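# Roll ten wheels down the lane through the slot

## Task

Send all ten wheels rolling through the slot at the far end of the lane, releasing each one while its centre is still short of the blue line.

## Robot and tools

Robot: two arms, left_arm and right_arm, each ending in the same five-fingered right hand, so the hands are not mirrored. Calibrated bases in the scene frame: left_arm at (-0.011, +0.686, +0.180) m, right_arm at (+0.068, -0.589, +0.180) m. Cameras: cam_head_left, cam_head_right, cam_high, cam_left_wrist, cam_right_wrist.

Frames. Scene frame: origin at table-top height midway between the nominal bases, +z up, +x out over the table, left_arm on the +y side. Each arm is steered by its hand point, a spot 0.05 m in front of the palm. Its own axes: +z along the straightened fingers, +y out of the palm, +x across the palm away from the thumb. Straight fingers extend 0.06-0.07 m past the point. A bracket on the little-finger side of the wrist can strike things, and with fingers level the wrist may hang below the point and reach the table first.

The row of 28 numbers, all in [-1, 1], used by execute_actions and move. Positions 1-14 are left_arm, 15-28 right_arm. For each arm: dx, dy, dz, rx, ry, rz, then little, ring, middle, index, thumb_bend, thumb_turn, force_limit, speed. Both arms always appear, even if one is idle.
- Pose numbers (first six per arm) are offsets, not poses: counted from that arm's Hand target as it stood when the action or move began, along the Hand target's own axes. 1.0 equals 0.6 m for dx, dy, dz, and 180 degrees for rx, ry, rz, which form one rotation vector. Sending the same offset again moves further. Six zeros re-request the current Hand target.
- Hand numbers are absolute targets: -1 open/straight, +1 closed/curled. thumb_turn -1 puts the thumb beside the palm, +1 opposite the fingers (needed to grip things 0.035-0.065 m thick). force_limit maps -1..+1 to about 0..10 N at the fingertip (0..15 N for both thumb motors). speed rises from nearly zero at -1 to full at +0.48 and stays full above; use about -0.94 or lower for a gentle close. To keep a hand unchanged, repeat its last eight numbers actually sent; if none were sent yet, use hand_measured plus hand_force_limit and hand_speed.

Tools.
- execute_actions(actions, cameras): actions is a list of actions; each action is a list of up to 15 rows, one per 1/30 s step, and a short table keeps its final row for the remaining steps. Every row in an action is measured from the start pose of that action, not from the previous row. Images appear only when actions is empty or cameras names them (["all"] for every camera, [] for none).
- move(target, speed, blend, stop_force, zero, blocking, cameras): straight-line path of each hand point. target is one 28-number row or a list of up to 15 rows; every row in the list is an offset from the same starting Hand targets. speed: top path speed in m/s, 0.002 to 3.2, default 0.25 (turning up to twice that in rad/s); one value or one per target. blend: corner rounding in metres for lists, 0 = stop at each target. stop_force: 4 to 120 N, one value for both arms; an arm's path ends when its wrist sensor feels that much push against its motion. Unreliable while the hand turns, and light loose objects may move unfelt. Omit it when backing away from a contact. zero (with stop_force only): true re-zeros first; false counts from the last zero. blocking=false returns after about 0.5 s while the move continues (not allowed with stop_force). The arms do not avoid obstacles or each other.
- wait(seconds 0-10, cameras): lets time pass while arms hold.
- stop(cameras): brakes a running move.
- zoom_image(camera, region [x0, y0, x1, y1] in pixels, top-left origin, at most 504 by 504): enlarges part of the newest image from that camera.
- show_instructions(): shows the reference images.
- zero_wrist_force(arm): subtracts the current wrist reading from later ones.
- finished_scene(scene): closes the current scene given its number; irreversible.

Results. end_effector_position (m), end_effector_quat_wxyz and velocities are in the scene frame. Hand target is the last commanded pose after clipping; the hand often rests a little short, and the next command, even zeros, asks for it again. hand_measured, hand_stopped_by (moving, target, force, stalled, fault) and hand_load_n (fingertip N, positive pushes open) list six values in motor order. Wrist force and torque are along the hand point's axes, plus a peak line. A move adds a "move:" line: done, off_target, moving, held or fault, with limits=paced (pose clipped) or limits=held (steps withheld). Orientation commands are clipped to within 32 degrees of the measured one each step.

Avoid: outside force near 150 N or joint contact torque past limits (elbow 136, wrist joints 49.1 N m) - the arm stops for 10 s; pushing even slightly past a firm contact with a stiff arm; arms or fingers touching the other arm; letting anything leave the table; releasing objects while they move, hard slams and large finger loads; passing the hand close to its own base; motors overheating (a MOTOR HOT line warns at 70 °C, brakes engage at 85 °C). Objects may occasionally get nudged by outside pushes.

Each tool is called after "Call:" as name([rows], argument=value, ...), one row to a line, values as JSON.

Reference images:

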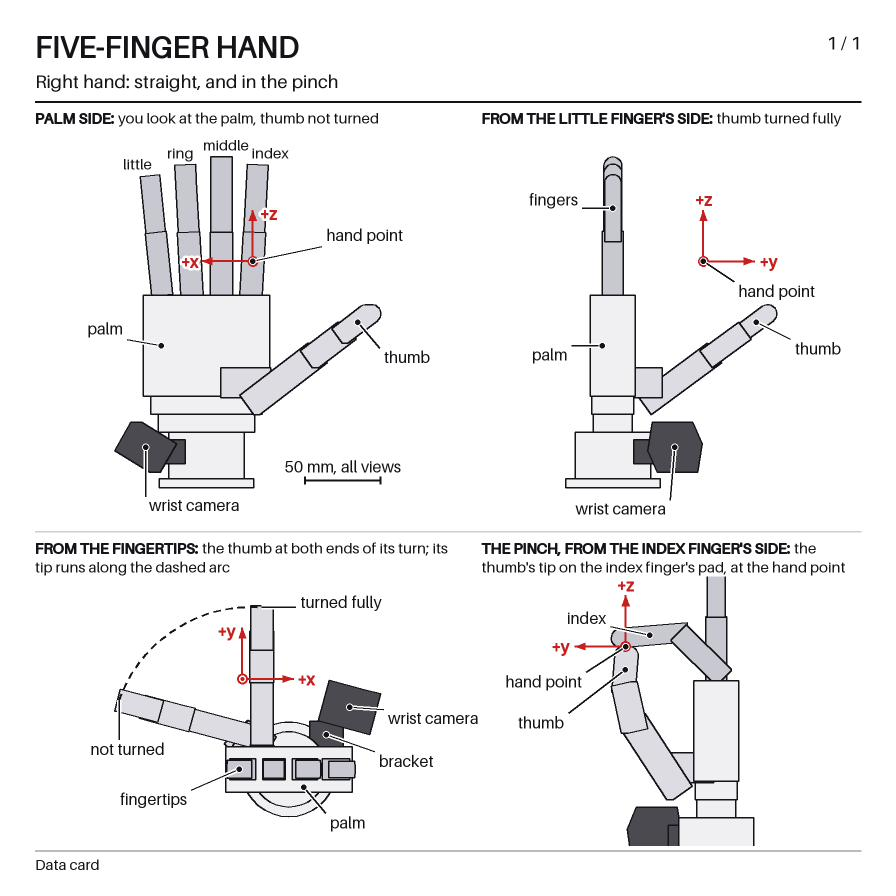

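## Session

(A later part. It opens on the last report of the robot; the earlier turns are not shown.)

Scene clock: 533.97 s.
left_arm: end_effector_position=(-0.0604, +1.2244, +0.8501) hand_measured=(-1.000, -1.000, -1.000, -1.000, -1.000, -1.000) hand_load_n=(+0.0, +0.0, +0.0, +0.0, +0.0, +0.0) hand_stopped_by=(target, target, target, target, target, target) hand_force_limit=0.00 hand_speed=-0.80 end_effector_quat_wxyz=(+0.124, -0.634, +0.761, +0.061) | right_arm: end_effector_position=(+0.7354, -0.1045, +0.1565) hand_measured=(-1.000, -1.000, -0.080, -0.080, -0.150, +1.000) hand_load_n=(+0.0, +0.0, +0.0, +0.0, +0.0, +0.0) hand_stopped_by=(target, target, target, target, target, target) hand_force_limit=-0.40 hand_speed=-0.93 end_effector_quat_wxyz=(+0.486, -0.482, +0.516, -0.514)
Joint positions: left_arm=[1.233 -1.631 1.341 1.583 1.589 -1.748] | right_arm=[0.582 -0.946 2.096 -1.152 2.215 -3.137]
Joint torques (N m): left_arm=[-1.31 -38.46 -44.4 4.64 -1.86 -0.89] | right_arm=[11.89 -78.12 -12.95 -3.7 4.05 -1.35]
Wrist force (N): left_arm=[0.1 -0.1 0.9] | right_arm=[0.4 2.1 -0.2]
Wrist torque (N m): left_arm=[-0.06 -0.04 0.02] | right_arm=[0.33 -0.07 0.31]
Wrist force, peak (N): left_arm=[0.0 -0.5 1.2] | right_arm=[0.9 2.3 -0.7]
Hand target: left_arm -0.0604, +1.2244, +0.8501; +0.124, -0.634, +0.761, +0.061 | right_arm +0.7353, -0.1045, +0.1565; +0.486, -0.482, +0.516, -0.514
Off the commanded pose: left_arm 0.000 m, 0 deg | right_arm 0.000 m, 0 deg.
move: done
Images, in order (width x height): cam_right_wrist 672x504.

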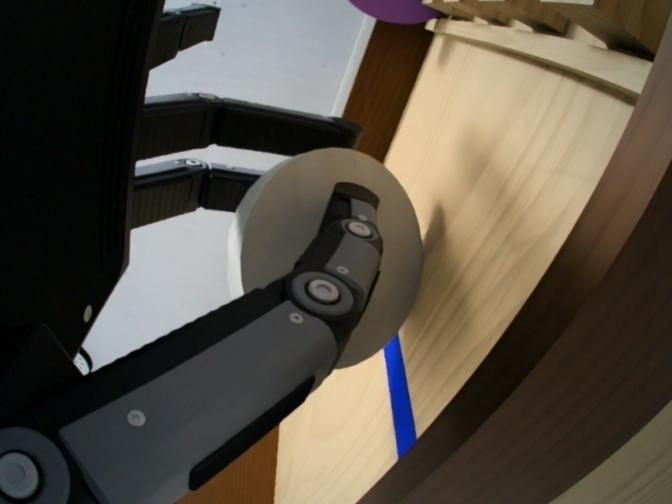

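Call:
move(target=[0,0,0,0,0,0,-1,-1,-1,-1,-1,-1,0,-0.8,0,0,0.0325,0,0,0,-1,-1,-0.08,-0.08,-0.15,1,-0.4,-0.93], speed=0.03, cameras=["cam_right_wrist"])

Call:
move(target=[0,0,0,0,0,0,-1,-1,-1,-1,-1,-1,0,-0.8,0,0,-0.0065,0,0,0,-1,-1,-0.08,-0.08,-0.15,1,-0.4,-0.93], speed=0.02, cameras=["cam_right_wrist"])

Scene clock: 536.67 s.
left_arm: end_effector_position=(-0.0604, +1.2244, +0.8501) hand_measured=(-1.000, -1.000, -1.000, -1.000, -1.000, -1.000) hand_load_n=(+0.0, +0.0, +0.0, +0.0, +0.0, +0.0) hand_stopped_by=(target, target, target, target, target, target) hand_force_limit=0.00 hand_speed=-0.80 end_effector_quat_wxyz=(+0.124, -0.634, +0.761, +0.061) | right_arm: end_effector_position=(+0.7547, -0.1058, +0.1565) hand_measured=(-1.000, -1.000, -0.080, -0.080, -0.150, +1.000) hand_load_n=(+0.0, +0.0, +0.0, +0.0, +0.0, +0.0) hand_stopped_by=(target, target, target, target, target, target) hand_force_limit=-0.40 hand_speed=-0.93 end_effector_quat_wxyz=(+0.486, -0.482, +0.516, -0.515)
Joint positions: left_arm=[1.233 -1.631 1.341 1.583 1.589 -1.748] | right_arm=[0.563 -0.937 2.072 -1.137 2.196 -3.137]
Joint torques (N m): left_arm=[-0.9 -35.91 -43.22 4.87 -1.96 -1.13] | right_arm=[-7.04 -59.49 -24.11 0.03 -3.29 0.09]
Wrist force (N): left_arm=[-0.1 -0.7 0.7] | right_arm=[0.4 2.0 -0.1]
Wrist torque (N m): left_arm=[-0.15 -0.01 -0.02] | right_arm=[0.32 -0.09 0.31]
Wrist force, peak (N): left_arm=[0.4 -0.3 1.4] | right_arm=[0.7 2.3 -1.2]
Hand target: left_arm -0.0604, +1.2244, +0.8501; +0.124, -0.634, +0.761, +0.061 | right_arm +0.7548, -0.1058, +0.1565; +0.486, -0.482, +0.516, -0.514
Off the commanded pose: left_arm 0.000 m, 0 deg | right_arm 0.000 m, 0 deg.
move: done
Images, in order (width x height): cam_right_wrist 672x504.

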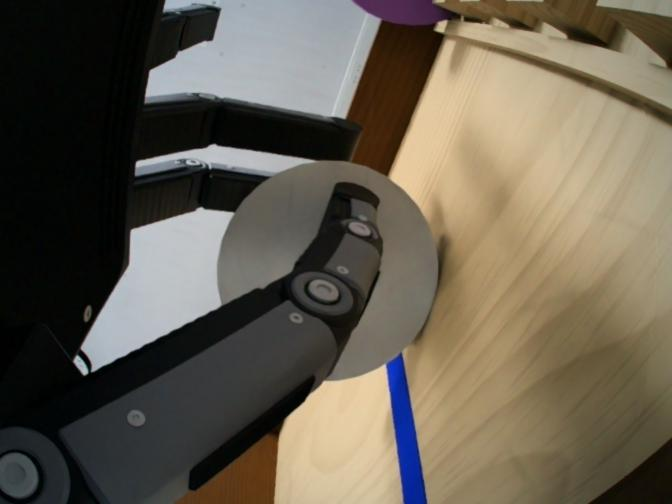

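Scene clock: 537.37 s.
left_arm: end_effector_position=(-0.0604, +1.2244, +0.8501) hand_measured=(-1.000, -1.000, -1.000, -1.000, -1.000, -1.000) hand_load_n=(+0.0, +0.0, +0.0, +0.0, +0.0, +0.0) hand_stopped_by=(target, target, target, target, target, target) hand_force_limit=0.00 hand_speed=-0.80 end_effector_quat_wxyz=(+0.124, -0.634, +0.761, +0.061) | right_arm: end_effector_position=(+0.7510, -0.1055, +0.1565) hand_measured=(-1.000, -1.000, -0.080, -0.080, -0.150, +1.000) hand_load_n=(+0.0, +0.0, +0.0, +0.0, +0.0, +0.0) hand_stopped_by=(target, target, target, target, target, target) hand_force_limit=-0.40 hand_speed=-0.93 end_effector_quat_wxyz=(+0.486, -0.482, +0.516, -0.514)
Joint positions: left_arm=[1.233 -1.631 1.341 1.583 1.589 -1.748] | right_arm=[0.567 -0.938 2.077 -1.14 2.199 -3.137]
Joint torques (N m): left_arm=[-0.89 -36.32 -44.07 4.86 -1.68 -1.12] | right_arm=[12.89 -83.18 -13.38 -4.43 3.26 0.72]
Wrist force (N): left_arm=[0.2 -0.5 0.9] | right_arm=[0.5 2.2 -0.2]
Wrist torque (N m): left_arm=[-0.13 -0.07 0.02] | right_arm=[0.36 -0.09 0.32]
Wrist force, peak (N): left_arm=[-0.2 -0.5 1.3] | right_arm=[0.5 2.2 -0.7]
Hand target: left_arm -0.0604, +1.2244, +0.8501; +0.124, -0.634, +0.761, +0.061 | right_arm +0.7509, -0.1055, +0.1565; +0.486, -0.482, +0.516, -0.514
Off the commanded pose: left_arm 0.000 m, 0 deg | right_arm 0.000 m, 0 deg.
move: done
Images, in order (width x height): cam_right_wrist 672x504.

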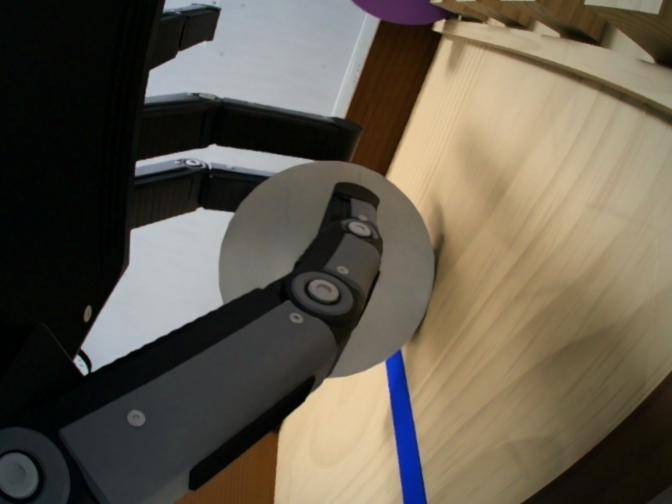

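Call:
move(target=[0,0,0,0,0,0,-1,-1,-1,-1,-1,-1,0,-0.8,0,0,-0.0075,0,0,0,-1,-1,-0.08,-0.08,-0.15,1,-0.4,-0.93], speed=0.02, cameras=["cam_right_wrist"])

Call:
zoom_image(camera="cam_right_wrist", region=[210, 90, 460, 330])

Scene clock: 538.50 s.
left_arm: end_effector_position=(-0.0604, +1.2244, +0.8501) hand_measured=(-1.000, -1.000, -1.000, -1.000, -1.000, -1.000) hand_load_n=(+0.0, +0.0, +0.0, +0.0, +0.0, +0.0) hand_stopped_by=(target, target, target, target, target, target) hand_force_limit=0.00 hand_speed=-0.80 end_effector_quat_wxyz=(+0.124, -0.634, +0.761, +0.061) | right_arm: end_effector_position=(+0.7465, -0.1052, +0.1565) hand_measured=(-1.000, -1.000, -0.080, -0.080, -0.150, +1.000) hand_load_n=(+0.0, +0.0, +0.0, -0.5, +0.5, +0.5) hand_stopped_by=(target, target, target, target, target, target) hand_force_limit=-0.40 hand_speed=-0.93 end_effector_quat_wxyz=(+0.486, -0.482, +0.516, -0.514)
Joint positions: left_arm=[1.233 -1.631 1.341 1.583 1.589 -1.748] | right_arm=[0.571 -0.941 2.083 -1.143 2.204 -3.137]
Joint torques (N m): left_arm=[-0.66 -36.95 -44.52 5.06 -1.63 -1.1] | right_arm=[11.1 -77.18 -13.97 -4.13 4.12 0.69]
Wrist force (N): left_arm=[0.1 -0.7 0.9] | right_arm=[0.6 1.8 -0.3]
Wrist torque (N m): left_arm=[-0.18 -0.05 0.00] | right_arm=[0.30 -0.11 0.31]
Wrist force, peak (N): left_arm=[-0.3 -0.6 1.4] | right_arm=[0.3 2.2 -0.4]
Hand target: left_arm -0.0604, +1.2244, +0.8501; +0.124, -0.634, +0.761, +0.061 | right_arm +0.7464, -0.1052, +0.1565; +0.486, -0.482, +0.516, -0.514
Off the commanded pose: left_arm 0.000 m, 0 deg | right_arm 0.000 m, 0 deg.
move: done
Images, in order (width x height): cam_right_wrist 672x504.

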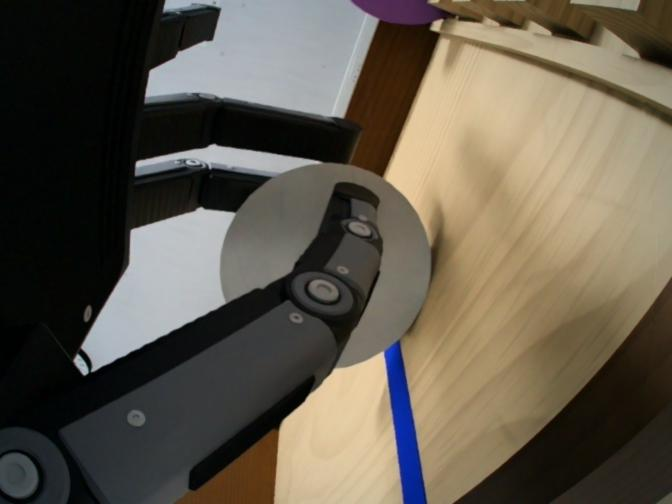

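Scaled by 2.016 from the camera's 672x504 image, which has a finer 960x720 frame.

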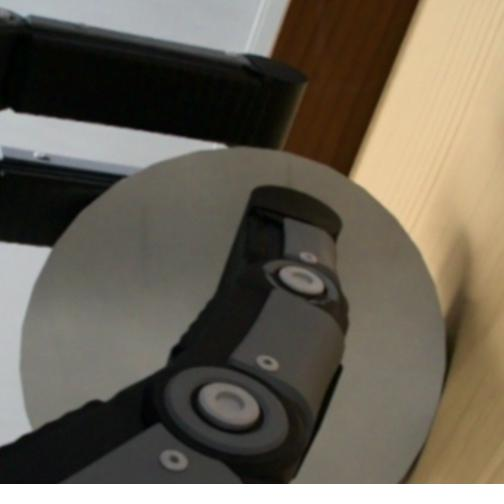

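Call:
move(target=[0,0,0,0,0,0,-1,-1,-1,-1,-1,-1,0,-0.8,0,0,-0.005,0,0,0,-1,-1,-0.12,-0.12,-0.15,1,-0.4,-0.93], speed=0.02, cameras=["cam_right_wrist"])

Call:
zoom_image(camera="cam_right_wrist", region=[210, 90, 460, 330])

Scene clock: 539.57 s.
left_arm: end_effector_position=(-0.0604, +1.2244, +0.8501) hand_measured=(-1.000, -1.000, -1.000, -1.000, -1.000, -1.000) hand_load_n=(+0.0, +0.0, +0.0, +0.0, +0.0, +0.0) hand_stopped_by=(target, target, target, target, target, target) hand_force_limit=0.00 hand_speed=-0.80 end_effector_quat_wxyz=(+0.124, -0.634, +0.761, +0.061) | right_arm: end_effector_position=(+0.7435, -0.1050, +0.1565) hand_measured=(-1.000, -1.000, -0.120, -0.120, -0.150, +1.000) hand_load_n=(+0.0, +0.0, +0.0, +0.0, +0.0, +0.0) hand_stopped_by=(target, target, target, target, target, target) hand_force_limit=-0.40 hand_speed=-0.93 end_effector_quat_wxyz=(+0.486, -0.482, +0.516, -0.514)
Joint positions: left_arm=[1.233 -1.631 1.341 1.583 1.589 -1.748] | right_arm=[0.574 -0.942 2.086 -1.146 2.207 -3.137]
Joint torques (N m): left_arm=[-1.01 -36.44 -44.56 4.53 -1.65 -0.66] | right_arm=[11.25 -81.2 -13.52 -4.45 3.86 -0.15]
Wrist force (N): left_arm=[0.0 -0.7 0.8] | right_arm=[0.6 2.2 -0.2]
Wrist torque (N m): left_arm=[-0.16 -0.03 -0.01] | right_arm=[0.36 -0.12 0.33]
Wrist force, peak (N): left_arm=[0.5 -0.5 1.4] | right_arm=[0.5 2.2 -0.4]
Hand target: left_arm -0.0604, +1.2244, +0.8501; +0.124, -0.634, +0.761, +0.061 | right_arm +0.7434, -0.1050, +0.1565; +0.486, -0.482, +0.516, -0.514
Off the commanded pose: left_arm 0.000 m, 0 deg | right_arm 0.000 m, 0 deg.
move: done
Images, in order (width x height): cam_right_wrist 672x504.

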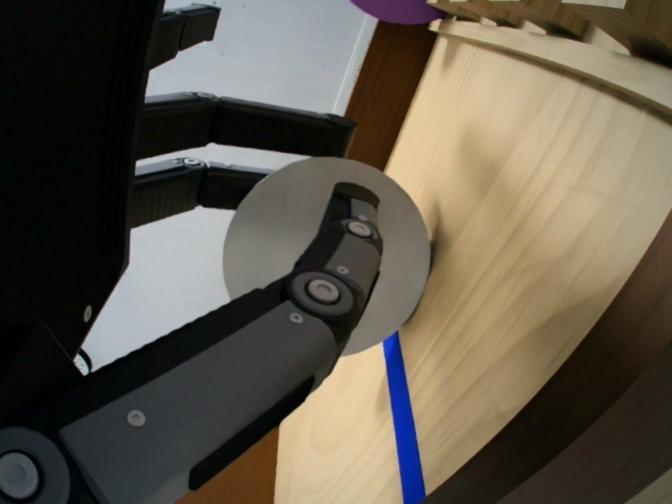

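Scaled by 2.016 from the camera's 672x504 image, which has a finer 960x720 frame.

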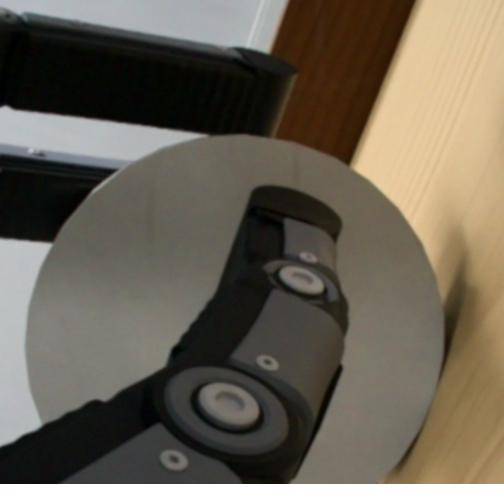

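Call:
move([
  [0,0,0,0,0,0,-1,-1,-1,-1,-1,-1,0,-0.8,0,0,0.0045,0,0,0,-1,-1,-0.12,-0.12,-0.15,1,-0.4,-0.93],
  [0,0,0,0,0,0,-1,-1,-1,-1,-1,-1,0,-0.8,0,-0.105,0.0045,0,0,0,-1,-1,-0.12,-0.12,-0.15,1,-0.4,-0.93],
], speed=[0.03,0.15], cameras=["cam_right_wrist"])

Scene clock: 542.10 s.
left_arm: end_effector_position=(-0.0604, +1.2244, +0.8501) hand_measured=(-1.000, -1.000, -1.000, -1.000, -1.000, -1.000) hand_load_n=(+0.0, +0.0, +0.0, +0.0, +0.0, +0.0) hand_stopped_by=(target, target, target, target, target, target) hand_force_limit=0.00 hand_speed=-0.80 end_effector_quat_wxyz=(+0.124, -0.634, +0.761, +0.061) | right_arm: end_effector_position=(+0.7460, -0.1055, +0.2194) hand_measured=(-1.000, -1.000, -0.120, -0.120, -0.150, +1.000) hand_load_n=(+0.0, +0.0, +0.0, +0.0, +0.0, +0.0) hand_stopped_by=(target, target, target, target, target, target) hand_force_limit=-0.40 hand_speed=-0.93 end_effector_quat_wxyz=(+0.486, -0.482, +0.516, -0.514)
Joint positions: left_arm=[1.233 -1.631 1.341 1.583 1.589 -1.748] | right_arm=[0.571 -1.046 2.082 -1.038 2.204 -3.137]
Joint torques (N m): left_arm=[-0.42 -36.61 -43.45 4.86 -1.55 -1.04] | right_arm=[-6.54 -81.96 -29.37 0.43 -3.38 1.76]
Wrist force (N): left_arm=[-0.1 -0.2 1.1] | right_arm=[0.5 2.2 -0.6]
Wrist torque (N m): left_arm=[-0.10 -0.03 0.00] | right_arm=[0.37 -0.08 0.27]
Wrist force, peak (N): left_arm=[0.4 -0.4 1.5] | right_arm=[0.6 3.3 -0.1]
Hand target: left_arm -0.0604, +1.2244, +0.8501; +0.124, -0.634, +0.761, +0.061 | right_arm +0.7460, -0.1055, +0.2195; +0.486, -0.482, +0.516, -0.514
Off the commanded pose: left_arm 0.000 m, 0 deg | right_arm 0.000 m, 0 deg.
move: done
Images, in order (width x height): cam_right_wrist 672x504.

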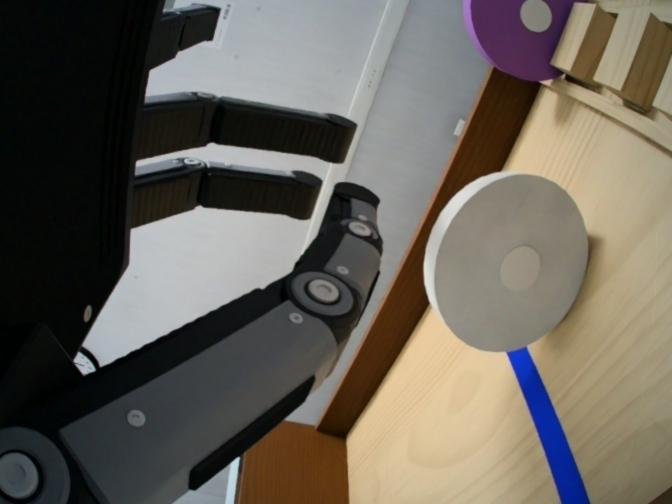

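Call:
move(target=[0,0,0,0,0,0,-1,-1,-1,-1,-1,-1,0,-0.8,0.0018,0.045,-0.0072,0,-0.0522,0,-1,-1,-0.08,-0.08,-0.15,1,-0.4,-0.6], speed=0.2)

Call:
move([
  [0,0,0,0,0,0,-1,-1,-1,-1,-1,-1,0,-0.8,0,0.02,0,0,0,0,-1,-1,-0.08,-0.08,-0.15,1,-0.4,-0.6],
  [0,0,0,0,0,0,-1,-1,-1,-1,-1,-1,0,-0.8,0,0.0597,0,0,0,0,-1,-1,-0.08,-0.08,-0.15,1,-0.4,-0.6],
], speed=[0.1,0.03], stop_force=4, cameras=["cam_right_wrist"])

Call:
move([
  [0,0,0,0,0,0,-1,-1,-1,-1,-1,-1,0,-0.8,0,0,0,0,0,0,-1,-1,-0.01,-0.01,-0.11,1,-0.4,-0.8],
  [0,0,0,0,0,0,-1,-1,-1,-1,-1,-1,0,-0.8,0,0,0,0,0,0,-1,-1,0.35,0.35,0.3,1,-0.4,-0.93],
], cameras=["cam_right_wrist"])

Scene clock: 544.37 s.
left_arm: end_effector_position=(-0.0604, +1.2244, +0.8501) hand_measured=(-1.000, -1.000, -1.000, -1.000, -1.000, -1.000) hand_load_n=(+0.0, +0.0, +0.0, +0.0, +0.0, +0.0) hand_stopped_by=(target, target, target, target, target, target) hand_force_limit=0.00 hand_speed=-0.80 end_effector_quat_wxyz=(+0.124, -0.634, +0.761, +0.061) | right_arm: end_effector_position=(+0.7417, -0.1062, +0.1925) hand_measured=(-1.000, -1.000, -0.080, -0.080, -0.150, +1.000) hand_load_n=(+0.0, +0.0, +0.0, +0.0, +0.5, +0.0) hand_stopped_by=(target, target, target, target, target, target) hand_force_limit=-0.40 hand_speed=-0.60 end_effector_quat_wxyz=(+0.526, -0.523, +0.475, -0.473)
Joint positions: left_arm=[1.233 -1.631 1.341 1.583 1.589 -1.748] | right_arm=[0.504 -1.03 2.149 -1.121 1.973 -3.137]
Joint torques (N m): left_arm=[-0.09 -36.18 -44.43 4.68 -1.82 -1.01] | right_arm=[-7.79 -54.98 -14.88 -5.29 -2.79 -2.7]
Wrist force (N): left_arm=[-0.2 -0.5 0.8] | right_arm=[0.4 2.0 -0.4]
Wrist torque (N m): left_arm=[-0.12 0.00 -0.01] | right_arm=[0.32 -0.08 0.25]
Wrist force, peak (N): left_arm=[0.2 -1.0 1.0] | right_arm=[0.7 2.4 -0.4]
Hand target: left_arm -0.0604, +1.2244, +0.8501; +0.124, -0.634, +0.761, +0.061 | right_arm +0.7417, -0.1062, +0.1925; +0.526, -0.523, +0.475, -0.473
Off the commanded pose: left_arm 0.000 m, 0 deg | right_arm 0.000 m, 0 deg.
move: done

Scene clock: 546.23 s.
left_arm: end_effector_position=(-0.0604, +1.2244, +0.8501) hand_measured=(-1.000, -1.000, -1.000, -1.000, -1.000, -1.000) hand_load_n=(+0.0, +0.0, +0.0, +0.0, +0.0, +0.0) hand_stopped_by=(target, target, target, target, target, target) hand_force_limit=0.00 hand_speed=-0.80 end_effector_quat_wxyz=(+0.124, -0.634, +0.761, +0.061) | right_arm: end_effector_position=(+0.7417, -0.1060, +0.1566) hand_measured=(-1.000, -1.000, -0.080, -0.080, -0.150, +1.000) hand_load_n=(+0.0, -0.5, +0.0, +0.0, +0.0, +0.0) hand_stopped_by=(target, target, target, target, target, target) hand_force_limit=-0.40 hand_speed=-0.60 end_effector_quat_wxyz=(+0.526, -0.523, +0.475, -0.473)
Joint positions: left_arm=[1.233 -1.631 1.341 1.583 1.589 -1.748] | right_arm=[0.504 -0.966 2.148 -1.184 1.973 -3.137]
Joint torques (N m): left_arm=[-0.52 -36.9 -44.67 4.58 -1.81 -1.09] | right_arm=[12.61 -54.74 -24.87 -5.12 3.4 -1.96]
Wrist force (N): left_arm=[-0.1 -0.7 1.0] | right_arm=[0.4 1.9 -0.6]
Wrist torque (N m): left_arm=[-0.16 -0.01 0.00] | right_arm=[0.32 -0.07 0.24]
Wrist force, peak (N): left_arm=[-0.1 -0.6 1.4] | right_arm=[0.6 2.2 -0.6]
Hand target: left_arm -0.0604, +1.2244, +0.8501; +0.124, -0.634, +0.761, +0.061 | right_arm +0.7417, -0.1060, +0.1566; +0.526, -0.523, +0.475, -0.473
Off the commanded pose: left_arm 0.000 m, 0 deg | right_arm 0.000 m, 0 deg.
move: done
Images, in order (width x height): cam_right_wrist 672x504.

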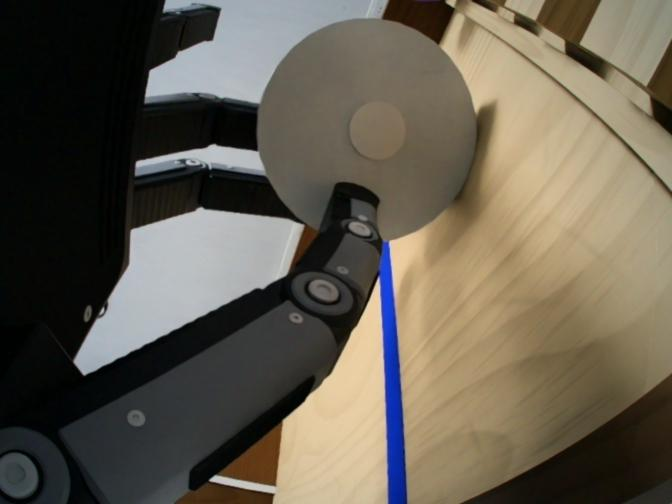

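Scene clock: 547.63 s.
left_arm: end_effector_position=(-0.0604, +1.2244, +0.8501) hand_measured=(-1.000, -1.000, -1.000, -1.000, -1.000, -1.000) hand_load_n=(+0.0, +0.0, +0.0, +0.0, +0.0, +0.0) hand_stopped_by=(target, target, target, target, target, target) hand_force_limit=0.00 hand_speed=-0.80 end_effector_quat_wxyz=(+0.124, -0.634, +0.761, +0.061) | right_arm: end_effector_position=(+0.7417, -0.1060, +0.1566) hand_measured=(-1.000, -1.000, +0.068, +0.080, -0.042, +1.000) hand_load_n=(+0.0, +0.0, +1.0, +4.0, +5.0, +0.0) hand_stopped_by=(target, target, force, force, force, target) hand_force_limit=-0.40 hand_speed=-0.93 end_effector_quat_wxyz=(+0.526, -0.523, +0.475, -0.473)
Joint positions: left_arm=[1.233 -1.631 1.341 1.583 1.589 -1.748] | right_arm=[0.504 -0.966 2.148 -1.184 1.973 -3.137]
Joint torques (N m): left_arm=[-1.06 -33.9 -44.08 4.42 -1.86 -1.18] | right_arm=[15.77 -56.61 -23.75 -4.4 3.05 -2.3]
Wrist force (N): left_arm=[0.3 -0.9 0.8] | right_arm=[0.8 2.2 -0.4]
Wrist torque (N m): left_arm=[-0.19 -0.06 0.01] | right_arm=[0.32 -0.14 0.28]
Wrist force, peak (N): left_arm=[0.3 -0.3 1.3] | right_arm=[0.6 2.3 -0.4]
Hand target: left_arm -0.0604, +1.2244, +0.8501; +0.124, -0.634, +0.761, +0.061 | right_arm +0.7417, -0.1060, +0.1566; +0.526, -0.523, +0.475, -0.473
Off the commanded pose: left_arm 0.000 m, 0 deg | right_arm 0.000 m, 0 deg.
move: done
Images, in order (width x height): cam_right_wrist 672x504.

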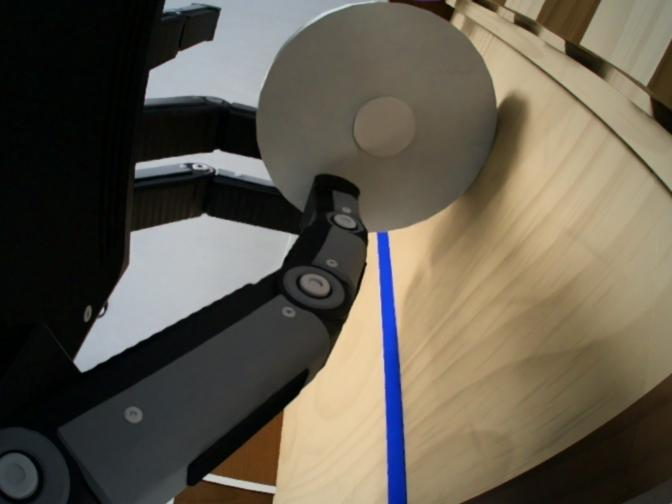

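Call:
move(target=[0,0,0,0,0,0,-1,-1,-1,-1,-1,-1,0,-0.8,0,0,0,0,0,0,-1,-1,-0.08,-0.08,-0.15,1,-0.4,-0.88], cameras=["cam_right_wrist"])

Scene clock: 549.07 s.
left_arm: end_effector_position=(-0.0604, +1.2244, +0.8501) hand_measured=(-1.000, -1.000, -1.000, -1.000, -1.000, -1.000) hand_load_n=(+0.0, +0.0, +0.0, +0.0, +0.0, +0.0) hand_stopped_by=(target, target, target, target, target, target) hand_force_limit=0.00 hand_speed=-0.80 end_effector_quat_wxyz=(+0.124, -0.634, +0.761, +0.061) | right_arm: end_effector_position=(+0.7417, -0.1060, +0.1566) hand_measured=(-1.000, -1.000, -0.080, -0.080, -0.150, +1.000) hand_load_n=(+0.0, +0.5, +0.0, -0.5, +0.0, +0.0) hand_stopped_by=(target, target, target, target, target, target) hand_force_limit=-0.40 hand_speed=-0.88 end_effector_quat_wxyz=(+0.526, -0.523, +0.475, -0.473)
Joint positions: left_arm=[1.233 -1.631 1.341 1.583 1.589 -1.748] | right_arm=[0.504 -0.966 2.148 -1.184 1.973 -3.137]
Joint torques (N m): left_arm=[-1.33 -36.51 -43.76 4.39 -1.64 -0.84] | right_arm=[7.1 -55.85 -22.65 -3.73 3.68 -2.61]
Wrist force (N): left_arm=[0.4 -0.6 0.6] | right_arm=[0.5 1.8 -0.6]
Wrist torque (N m): left_arm=[-0.12 -0.08 0.03] | right_arm=[0.30 -0.09 0.25]
Wrist force, peak (N): left_arm=[0.6 -0.7 1.2] | right_arm=[0.6 2.3 -0.5]
Hand target: left_arm -0.0604, +1.2244, +0.8501; +0.124, -0.634, +0.761, +0.061 | right_arm +0.7417, -0.1060, +0.1566; +0.526, -0.523, +0.475, -0.473
Off the commanded pose: left_arm 0.000 m, 0 deg | right_arm 0.000 m, 0 deg.
move: done
Images, in order (width x height): cam_right_wrist 672x504.

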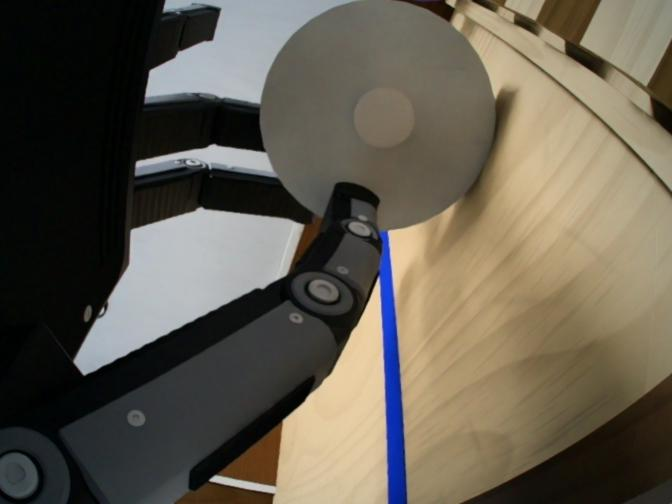

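Call:
execute_actions(actions=[])

Scene clock: 551.13 s.
left_arm: end_effector_position=(-0.0604, +1.2244, +0.8501) hand_measured=(-1.000, -1.000, -1.000, -1.000, -1.000, -1.000) hand_load_n=(+0.0, +0.0, +0.0, +0.0, +0.0, +0.0) hand_stopped_by=(target, target, target, target, target, target) hand_force_limit=0.00 hand_speed=-0.80 end_effector_quat_wxyz=(+0.124, -0.634, +0.761, +0.061) | right_arm: end_effector_position=(+0.7417, -0.1060, +0.1566) hand_measured=(-1.000, -1.000, -0.080, -0.080, -0.150, +1.000) hand_load_n=(+0.0, +0.0, -0.5, +0.0, +0.0, +0.0) hand_stopped_by=(target, target, target, target, target, target) hand_force_limit=-0.40 hand_speed=-0.88 end_effector_quat_wxyz=(+0.526, -0.523, +0.475, -0.473)
Joint positions: left_arm=[1.233 -1.631 1.341 1.583 1.589 -1.748] | right_arm=[0.504 -0.966 2.148 -1.184 1.973 -3.137]
Joint velocities: within noise
Joint torques (N m): left_arm=[-0.65 -35.31 -45.13 4.7 -1.63 -1.09] | right_arm=[9.54 -58.71 -23.1 -3.11 3.31 -2.74]
Motor temperatures (°C): left_arm=[21 28 21 26 29 28] | right_arm=[25 24 22 31 29 28]
Wrist force (N): left_arm=[0.2 0.1 1.0] | right_arm=[0.4 1.5 -0.4]
Wrist torque (N m): left_arm=[-0.06 -0.07 0.03] | right_arm=[0.26 -0.08 0.24]
Wrist force, peak (N): left_arm=[0.5 -0.7 1.5] | right_arm=[0.8 2.1 -0.3]
Hand target: left_arm -0.0604, +1.2244, +0.8501; +0.124, -0.634, +0.761, +0.061 | right_arm +0.7417, -0.1060, +0.1566; +0.526, -0.523, +0.475, -0.473
Off the commanded pose: left_arm 0.000 m, 0 deg | right_arm 0.000 m, 0 deg.

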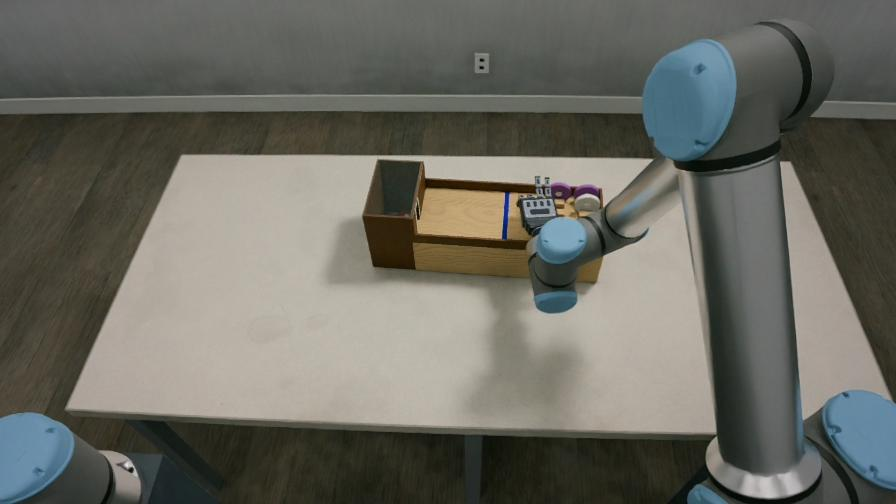

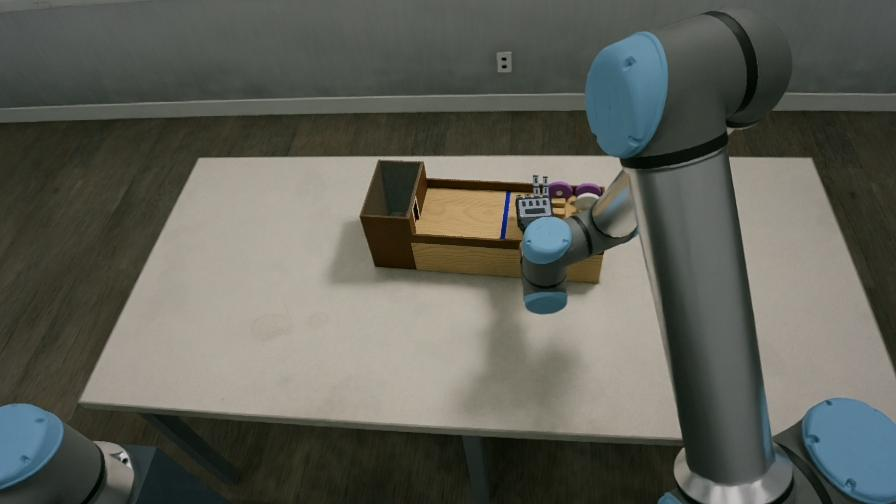

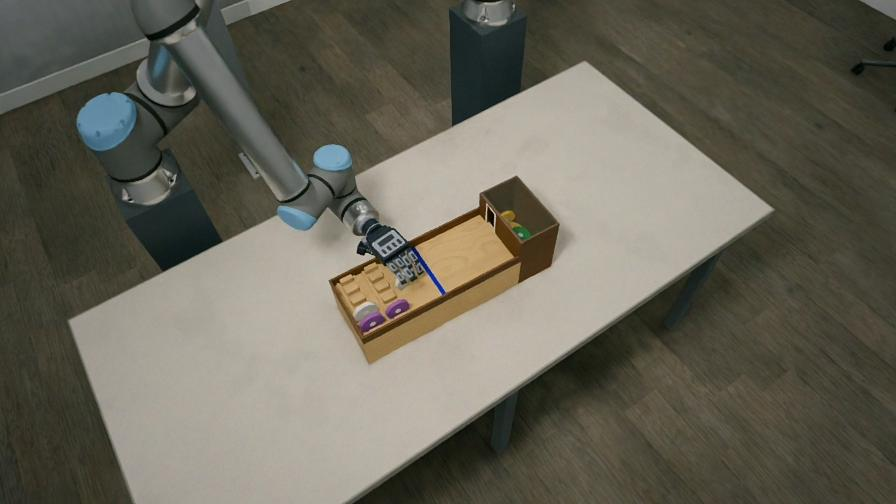

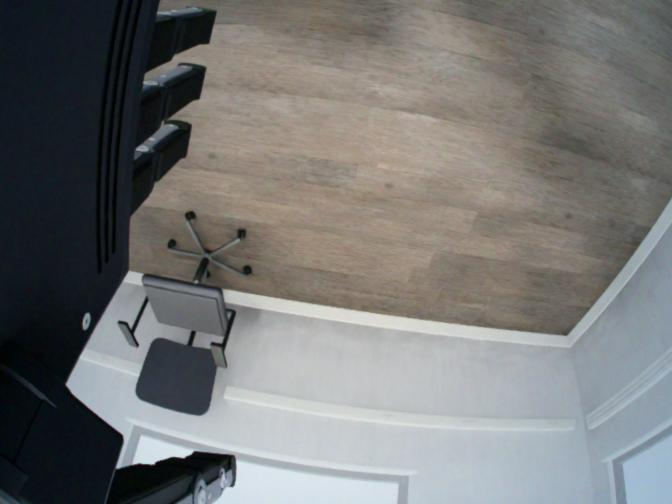

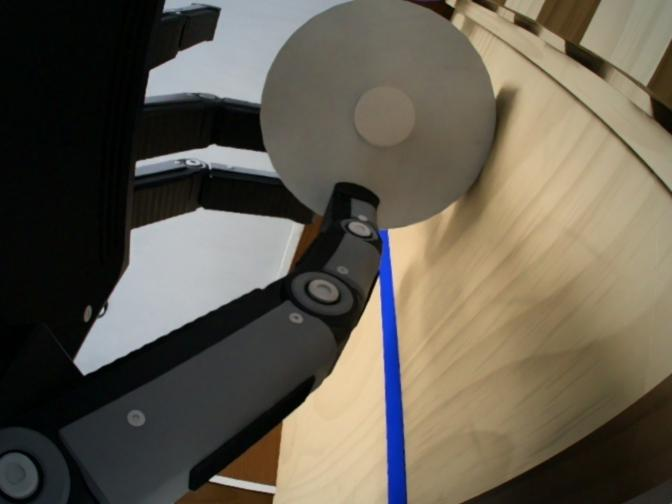

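Call:
move(target=[0,0,0,0,0,0,-1,-1,-1,-1,-1,-1,0,-0.8,0,-0.104,0,0,0,0,-1,-1,-0.08,-0.08,-0.15,1,-0.4,-0.88], speed=0.15, cameras=["cam_high","cam_right_wrist"])

Scene clock: 554.23 s.
left_arm: end_effector_position=(-0.0604, +1.2244, +0.8501) hand_measured=(-1.000, -1.000, -1.000, -1.000, -1.000, -1.000) hand_load_n=(-0.5, +0.0, +0.0, +0.0, +0.0, +0.0) hand_stopped_by=(target, target, target, target, target, target) hand_force_limit=0.00 hand_speed=-0.80 end_effector_quat_wxyz=(+0.124, -0.634, +0.761, +0.061) | right_arm: end_effector_position=(+0.7416, -0.1063, +0.2189) hand_measured=(-1.000, -1.000, -0.080, -0.080, -0.150, +1.000) hand_load_n=(+0.0, +0.0, +0.0, +0.0, +0.0, +0.0) hand_stopped_by=(target, target, target, target, target, target) hand_force_limit=-0.40 hand_speed=-0.88 end_effector_quat_wxyz=(+0.526, -0.523, +0.475, -0.473)
Joint positions: left_arm=[1.233 -1.631 1.341 1.583 1.589 -1.748] | right_arm=[0.504 -1.076 2.147 -1.073 1.973 -3.138]
Joint torques (N m): left_arm=[-1.39 -37.33 -44.21 4.62 -1.62 -1.07] | right_arm=[-7.17 -75.87 -27.55 0.33 -2.84 1.67]
Wrist force (N): left_arm=[0.4 -0.8 0.9] | right_arm=[0.4 1.8 -0.4]
Wrist torque (N m): left_arm=[-0.18 -0.10 0.02] | right_arm=[0.31 -0.07 0.34]
Wrist force, peak (N): left_arm=[0.1 -0.5 1.6] | right_arm=[0.5 2.7 -0.3]
Hand target: left_arm -0.0604, +1.2244, +0.8501; +0.124, -0.634, +0.761, +0.061 | right_arm +0.7416, -0.1063, +0.2190; +0.526, -0.523, +0.475, -0.473
Off the commanded pose: left_arm 0.000 m, 0 deg | right_arm 0.000 m, 0 deg.
move: done
Images, in order (width x height): cam_high 896x504, cam_right_wrist 672x504.

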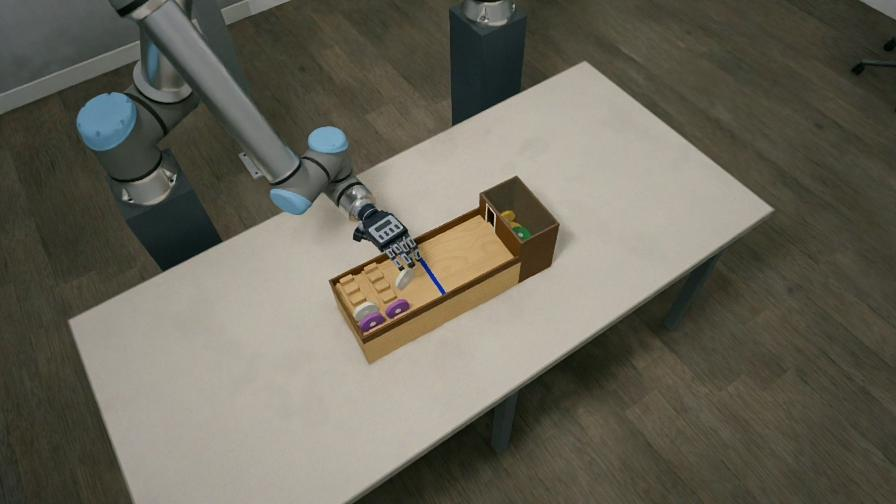

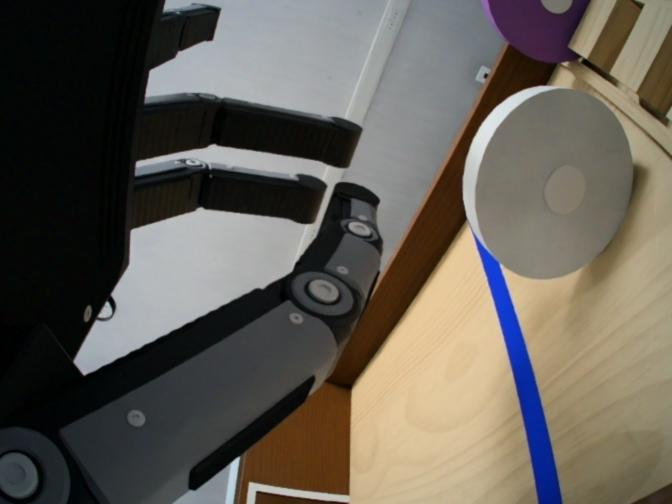

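Call:
move(target=[0,0,0,0,0,0,-1,-1,-1,-1,-1,-1,0,-0.8,0.055,0,-0.0023,0,0,0,-1,-1,-0.08,-0.08,-0.15,1,-0.4,-0.88], speed=0.2, cameras=["cam_right_wrist"])

Call:
move([
  [0,0,0,0,0,0,-1,-1,-1,-1,-1,-1,0,-0.8,0,0.06,0,0,0,0,-1,-1,-0.08,-0.08,-0.15,1,-0.4,-0.88],
  [0,0,0,0,0,0,-1,-1,-1,-1,-1,-1,0,-0.8,0,0.104,0,0,0,0,-1,-1,-0.08,-0.08,-0.15,1,-0.4,-0.88],
], speed=[0.12,0.03], stop_force=5, cameras=["cam_right_wrist"])

Scene clock: 556.17 s.
left_arm: end_effector_position=(-0.0604, +1.2244, +0.8501) hand_measured=(-1.000, -1.000, -1.000, -1.000, -1.000, -1.000) hand_load_n=(+0.0, +0.0, +0.0, +0.0, +0.0, -0.5) hand_stopped_by=(target, target, target, target, target, target) hand_force_limit=0.00 hand_speed=-0.80 end_effector_quat_wxyz=(+0.124, -0.634, +0.761, +0.061) | right_arm: end_effector_position=(+0.7436, -0.1392, +0.2189) hand_measured=(-1.000, -1.000, -0.080, -0.080, -0.150, +1.000) hand_load_n=(+0.0, +0.0, +0.0, +0.0, +0.0, +0.0) hand_stopped_by=(target, target, target, target, target, target) hand_force_limit=-0.40 hand_speed=-0.88 end_effector_quat_wxyz=(+0.526, -0.523, +0.475, -0.473)
Joint positions: left_arm=[1.233 -1.631 1.341 1.583 1.589 -1.748] | right_arm=[0.45 -1.097 2.19 -1.096 1.918 -3.137]
Joint torques (N m): left_arm=[0.07 -35.98 -45.23 4.76 -1.61 -0.86] | right_arm=[-8.65 -72.47 -14.92 -4.87 -3.15 1.49]
Wrist force (N): left_arm=[-0.1 -0.6 1.0] | right_arm=[0.6 1.6 -0.2]
Wrist torque (N m): left_arm=[-0.15 -0.03 -0.01] | right_arm=[0.28 -0.10 0.28]
Wrist force, peak (N): left_arm=[0.5 -0.7 1.3] | right_arm=[1.0 2.0 -0.4]
Hand target: left_arm -0.0604, +1.2244, +0.8501; +0.124, -0.634, +0.761, +0.061 | right_arm +0.7436, -0.1393, +0.2189; +0.526, -0.523, +0.475, -0.473
Off the commanded pose: left_arm 0.000 m, 0 deg | right_arm 0.000 m, 0 deg.
move: done
Images, in order (width x height): cam_right_wrist 672x504.

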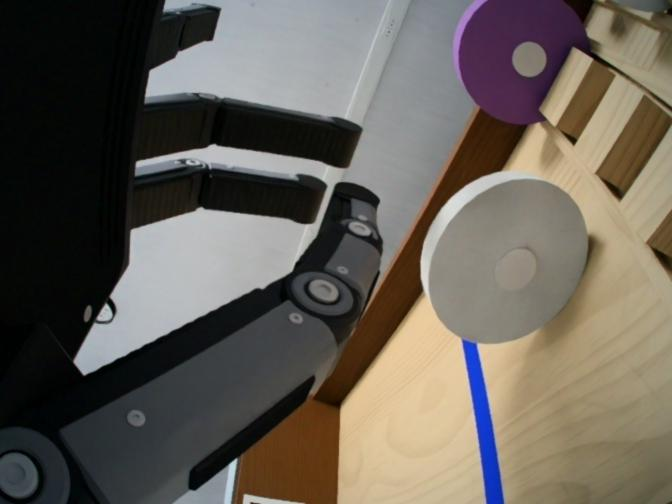

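Scene clock: 558.33 s.
left_arm: end_effector_position=(-0.0604, +1.2244, +0.8501) hand_measured=(-1.000, -1.000, -1.000, -1.000, -1.000, -1.000) hand_load_n=(+0.0, +0.0, +0.0, +0.0, +0.0, +0.0) hand_stopped_by=(target, target, target, target, target, target) hand_force_limit=0.00 hand_speed=-0.80 end_effector_quat_wxyz=(+0.124, -0.634, +0.761, +0.061) | right_arm: end_effector_position=(+0.7437, -0.1390, +0.1565) hand_measured=(-1.000, -1.000, -0.080, -0.080, -0.150, +1.000) hand_load_n=(-0.5, +0.0, +0.0, +0.0, +0.0, +0.0) hand_stopped_by=(target, target, target, target, target, target) hand_force_limit=-0.40 hand_speed=-0.88 end_effector_quat_wxyz=(+0.526, -0.523, +0.475, -0.473)
Joint positions: left_arm=[1.233 -1.631 1.341 1.583 1.589 -1.748] | right_arm=[0.45 -0.982 2.191 -1.211 1.919 -3.137]
Joint torques (N m): left_arm=[-0.93 -36.22 -43.3 4.83 -1.55 -1.05] | right_arm=[12.49 -55.49 -22.46 -4.51 3.67 -2.7]
Wrist force (N): left_arm=[-0.1 -0.3 0.8] | right_arm=[0.6 1.8 -0.3]
Wrist torque (N m): left_arm=[-0.10 -0.01 0.01] | right_arm=[0.29 -0.11 0.20]
Wrist force, peak (N): left_arm=[0.1 -0.9 1.2] | right_arm=[0.6 2.5 -0.4]
Hand target: left_arm -0.0604, +1.2244, +0.8501; +0.124, -0.634, +0.761, +0.061 | right_arm +0.7437, -0.1390, +0.1565; +0.526, -0.523, +0.475, -0.473
Off the commanded pose: left_arm 0.000 m, 0 deg | right_arm 0.000 m, 0 deg.
move: done
Images, in order (width x height): cam_right_wrist 672x504.

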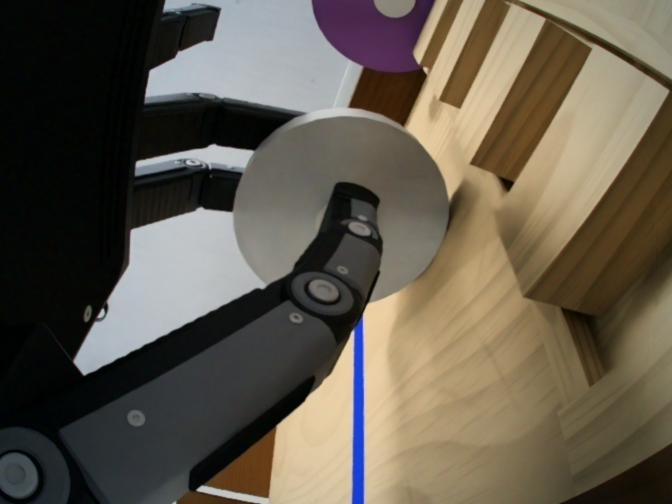

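Call:
move(target=[0,0,0,0,0,0,-1,-1,-1,-1,-1,-1,0,-0.8,0,0,0,0,0,0,-1,-1,-0.01,-0.01,-0.11,1,-0.4,-0.8])

Call:
move(target=[0,0,0,0,0,0,-1,-1,-1,-1,-1,-1,0,-0.8,0,0,0,0,0,0,-1,-1,0.35,0.35,0.3,1,-0.4,-0.93], cameras=["cam_right_wrist"])

Scene clock: 559.23 s.
left_arm: end_effector_position=(-0.0604, +1.2244, +0.8501) hand_measured=(-1.000, -1.000, -1.000, -1.000, -1.000, -1.000) hand_load_n=(+0.0, +0.0, +0.0, +0.0, +0.0, +0.0) hand_stopped_by=(target, target, target, target, target, target) hand_force_limit=0.00 hand_speed=-0.80 end_effector_quat_wxyz=(+0.124, -0.634, +0.761, +0.061) | right_arm: end_effector_position=(+0.7437, -0.1390, +0.1565) hand_measured=(-1.000, -1.000, -0.010, -0.010, -0.110, +1.000) hand_load_n=(+0.0, +0.0, +0.0, +0.0, +0.5, +0.0) hand_stopped_by=(target, target, target, target, target, target) hand_force_limit=-0.40 hand_speed=-0.80 end_effector_quat_wxyz=(+0.526, -0.523, +0.475, -0.473)
Joint positions: left_arm=[1.233 -1.631 1.341 1.583 1.589 -1.748] | right_arm=[0.45 -0.982 2.191 -1.211 1.919 -3.137]
Joint torques (N m): left_arm=[-4.63 -35.59 -43.97 4.57 -1.83 -1.05] | right_arm=[11.32 -53.25 -23.24 -4.33 4.02 -2.05]
Wrist force (N): left_arm=[0.2 -0.5 0.8] | right_arm=[0.5 1.6 -0.4]
Wrist torque (N m): left_arm=[-0.13 -0.05 0.01] | right_arm=[0.27 -0.09 0.19]
Wrist force, peak (N): left_arm=[0.3 -0.7 1.2] | right_arm=[0.5 2.0 -0.6]
Hand target: left_arm -0.0604, +1.2244, +0.8501; +0.124, -0.634, +0.761, +0.061 | right_arm +0.7437, -0.1390, +0.1565; +0.526, -0.523, +0.475, -0.473
Off the commanded pose: left_arm 0.000 m, 0 deg | right_arm 0.000 m, 0 deg.
move: done

Scene clock: 559.93 s.
left_arm: end_effector_position=(-0.0604, +1.2244, +0.8501) hand_measured=(-1.000, -1.000, -1.000, -1.000, -1.000, -1.000) hand_load_n=(+0.0, +0.0, +0.0, +0.0, +0.0, +0.0) hand_stopped_by=(target, target, target, target, target, target) hand_force_limit=0.00 hand_speed=-0.80 end_effector_quat_wxyz=(+0.124, -0.634, +0.761, +0.061) | right_arm: end_effector_position=(+0.7437, -0.1390, +0.1565) hand_measured=(-1.000, -1.000, +0.074, +0.060, -0.070, +1.000) hand_load_n=(+0.0, +0.0, +5.5, +4.5, +4.5, +1.5) hand_stopped_by=(target, target, force, force, force, target) hand_force_limit=-0.40 hand_speed=-0.93 end_effector_quat_wxyz=(+0.526, -0.523, +0.475, -0.473)
Joint positions: left_arm=[1.233 -1.631 1.341 1.583 1.589 -1.748] | right_arm=[0.45 -0.982 2.191 -1.211 1.919 -3.137]
Joint torques (N m): left_arm=[0.27 -36.09 -44.12 4.49 -1.9 -0.99] | right_arm=[9.94 -57.02 -22.81 -4.52 3.69 -2.84]
Wrist force (N): left_arm=[-0.3 0.0 0.5] | right_arm=[0.7 1.5 -0.3]
Wrist torque (N m): left_arm=[-0.04 0.02 0.00] | right_arm=[0.30 -0.12 0.21]
Wrist force, peak (N): left_arm=[-0.1 -0.4 1.5] | right_arm=[0.7 1.8 -0.6]
Hand target: left_arm -0.0604, +1.2244, +0.8501; +0.124, -0.634, +0.761, +0.061 | right_arm +0.7437, -0.1390, +0.1565; +0.526, -0.523, +0.475, -0.473
Off the commanded pose: left_arm 0.000 m, 0 deg | right_arm 0.000 m, 0 deg.
move: done
Images, in order (width x height): cam_right_wrist 672x504.

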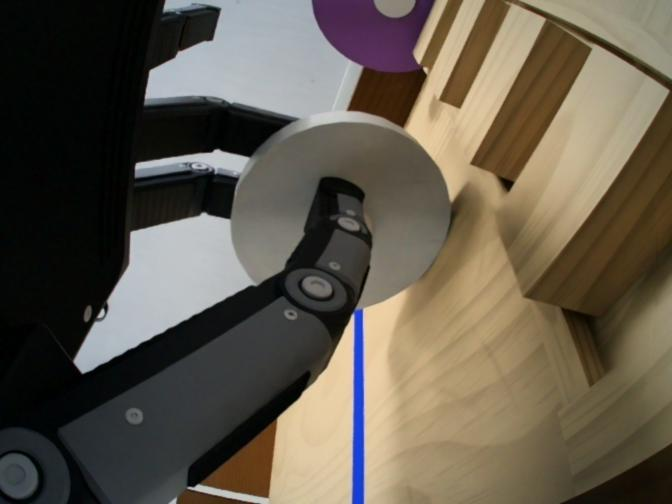

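Call:
move([
  [0,0,0,0,0,0,-1,-1,-1,-1,-1,-1,0,-0.8,0,-0.045,0,0,0,0,-1,-1,0.35,0.35,0.3,1,-0.4,-0.93],
  [0,0,0,0,0,0,-1,-1,-1,-1,-1,-1,0,-0.8,-0.0662,-0.045,-0.0677,0,0.0411,0,-1,-1,0.35,0.35,0.3,1,-0.4,-0.93],
  [0,0,0,0,0,0,-1,-1,-1,-1,-1,-1,0,-0.8,-0.0662,-0.012,-0.0677,0,0.0411,0,-1,-1,0.35,0.35,0.3,1,-0.4,-0.93],
], speed=[0.1,0.2,0.1], blend=[0.01,0.005,0], cameras=["cam_right_wrist"])

Scene clock: 562.03 s.
left_arm: end_effector_position=(-0.0604, +1.2244, +0.8501) hand_measured=(-1.000, -1.000, -1.000, -1.000, -1.000, -1.000) hand_load_n=(-0.5, +0.0, +0.0, +0.0, -0.5, +0.0) hand_stopped_by=(target, target, target, target, target, target) hand_force_limit=0.00 hand_speed=-0.80 end_effector_quat_wxyz=(+0.124, -0.634, +0.761, +0.061) | right_arm: end_effector_position=(+0.6993, -0.1036, +0.1639) hand_measured=(-1.000, -1.000, +0.074, +0.060, -0.070, +1.000) hand_load_n=(+0.5, -0.5, +5.5, +4.5, +5.0, +1.0) hand_stopped_by=(target, target, force, force, force, target) hand_force_limit=-0.40 hand_speed=-0.93 end_effector_quat_wxyz=(+0.495, -0.491, +0.508, -0.506)
Joint positions: left_arm=[1.233 -1.631 1.341 1.583 1.589 -1.748] | right_arm=[0.604 -0.982 2.156 -1.175 2.202 -3.137]
Joint torques (N m): left_arm=[0.08 -36.07 -44.05 4.68 -1.59 -0.98] | right_arm=[12.86 -49.6 -23.9 -5.12 3.22 -2.58]
Wrist force (N): left_arm=[0.4 -0.5 1.1] | right_arm=[0.3 1.9 -0.2]
Wrist torque (N m): left_arm=[-0.14 -0.10 0.02] | right_arm=[0.27 -0.08 0.21]
Wrist force, peak (N): left_arm=[0.2 -0.6 1.4] | right_arm=[0.0 2.8 -0.5]
Hand target: left_arm -0.0604, +1.2244, +0.8501; +0.124, -0.634, +0.761, +0.061 | right_arm +0.6993, -0.1036, +0.1638; +0.495, -0.491, +0.508, -0.506
Off the commanded pose: left_arm 0.000 m, 0 deg | right_arm 0.000 m, 0 deg.
move: done
Images, in order (width x height): cam_right_wrist 672x504.

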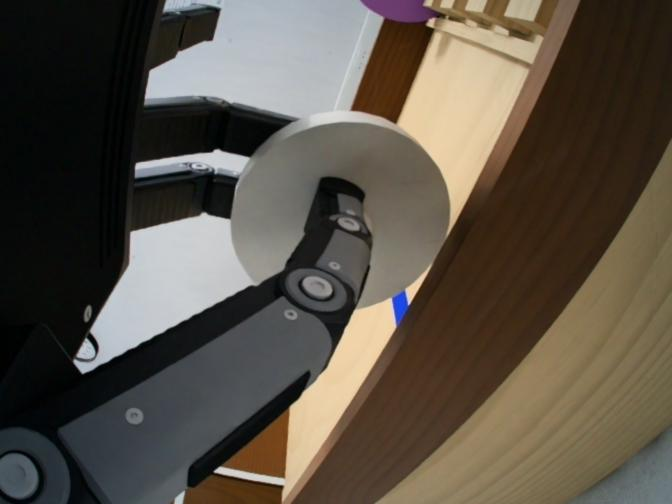

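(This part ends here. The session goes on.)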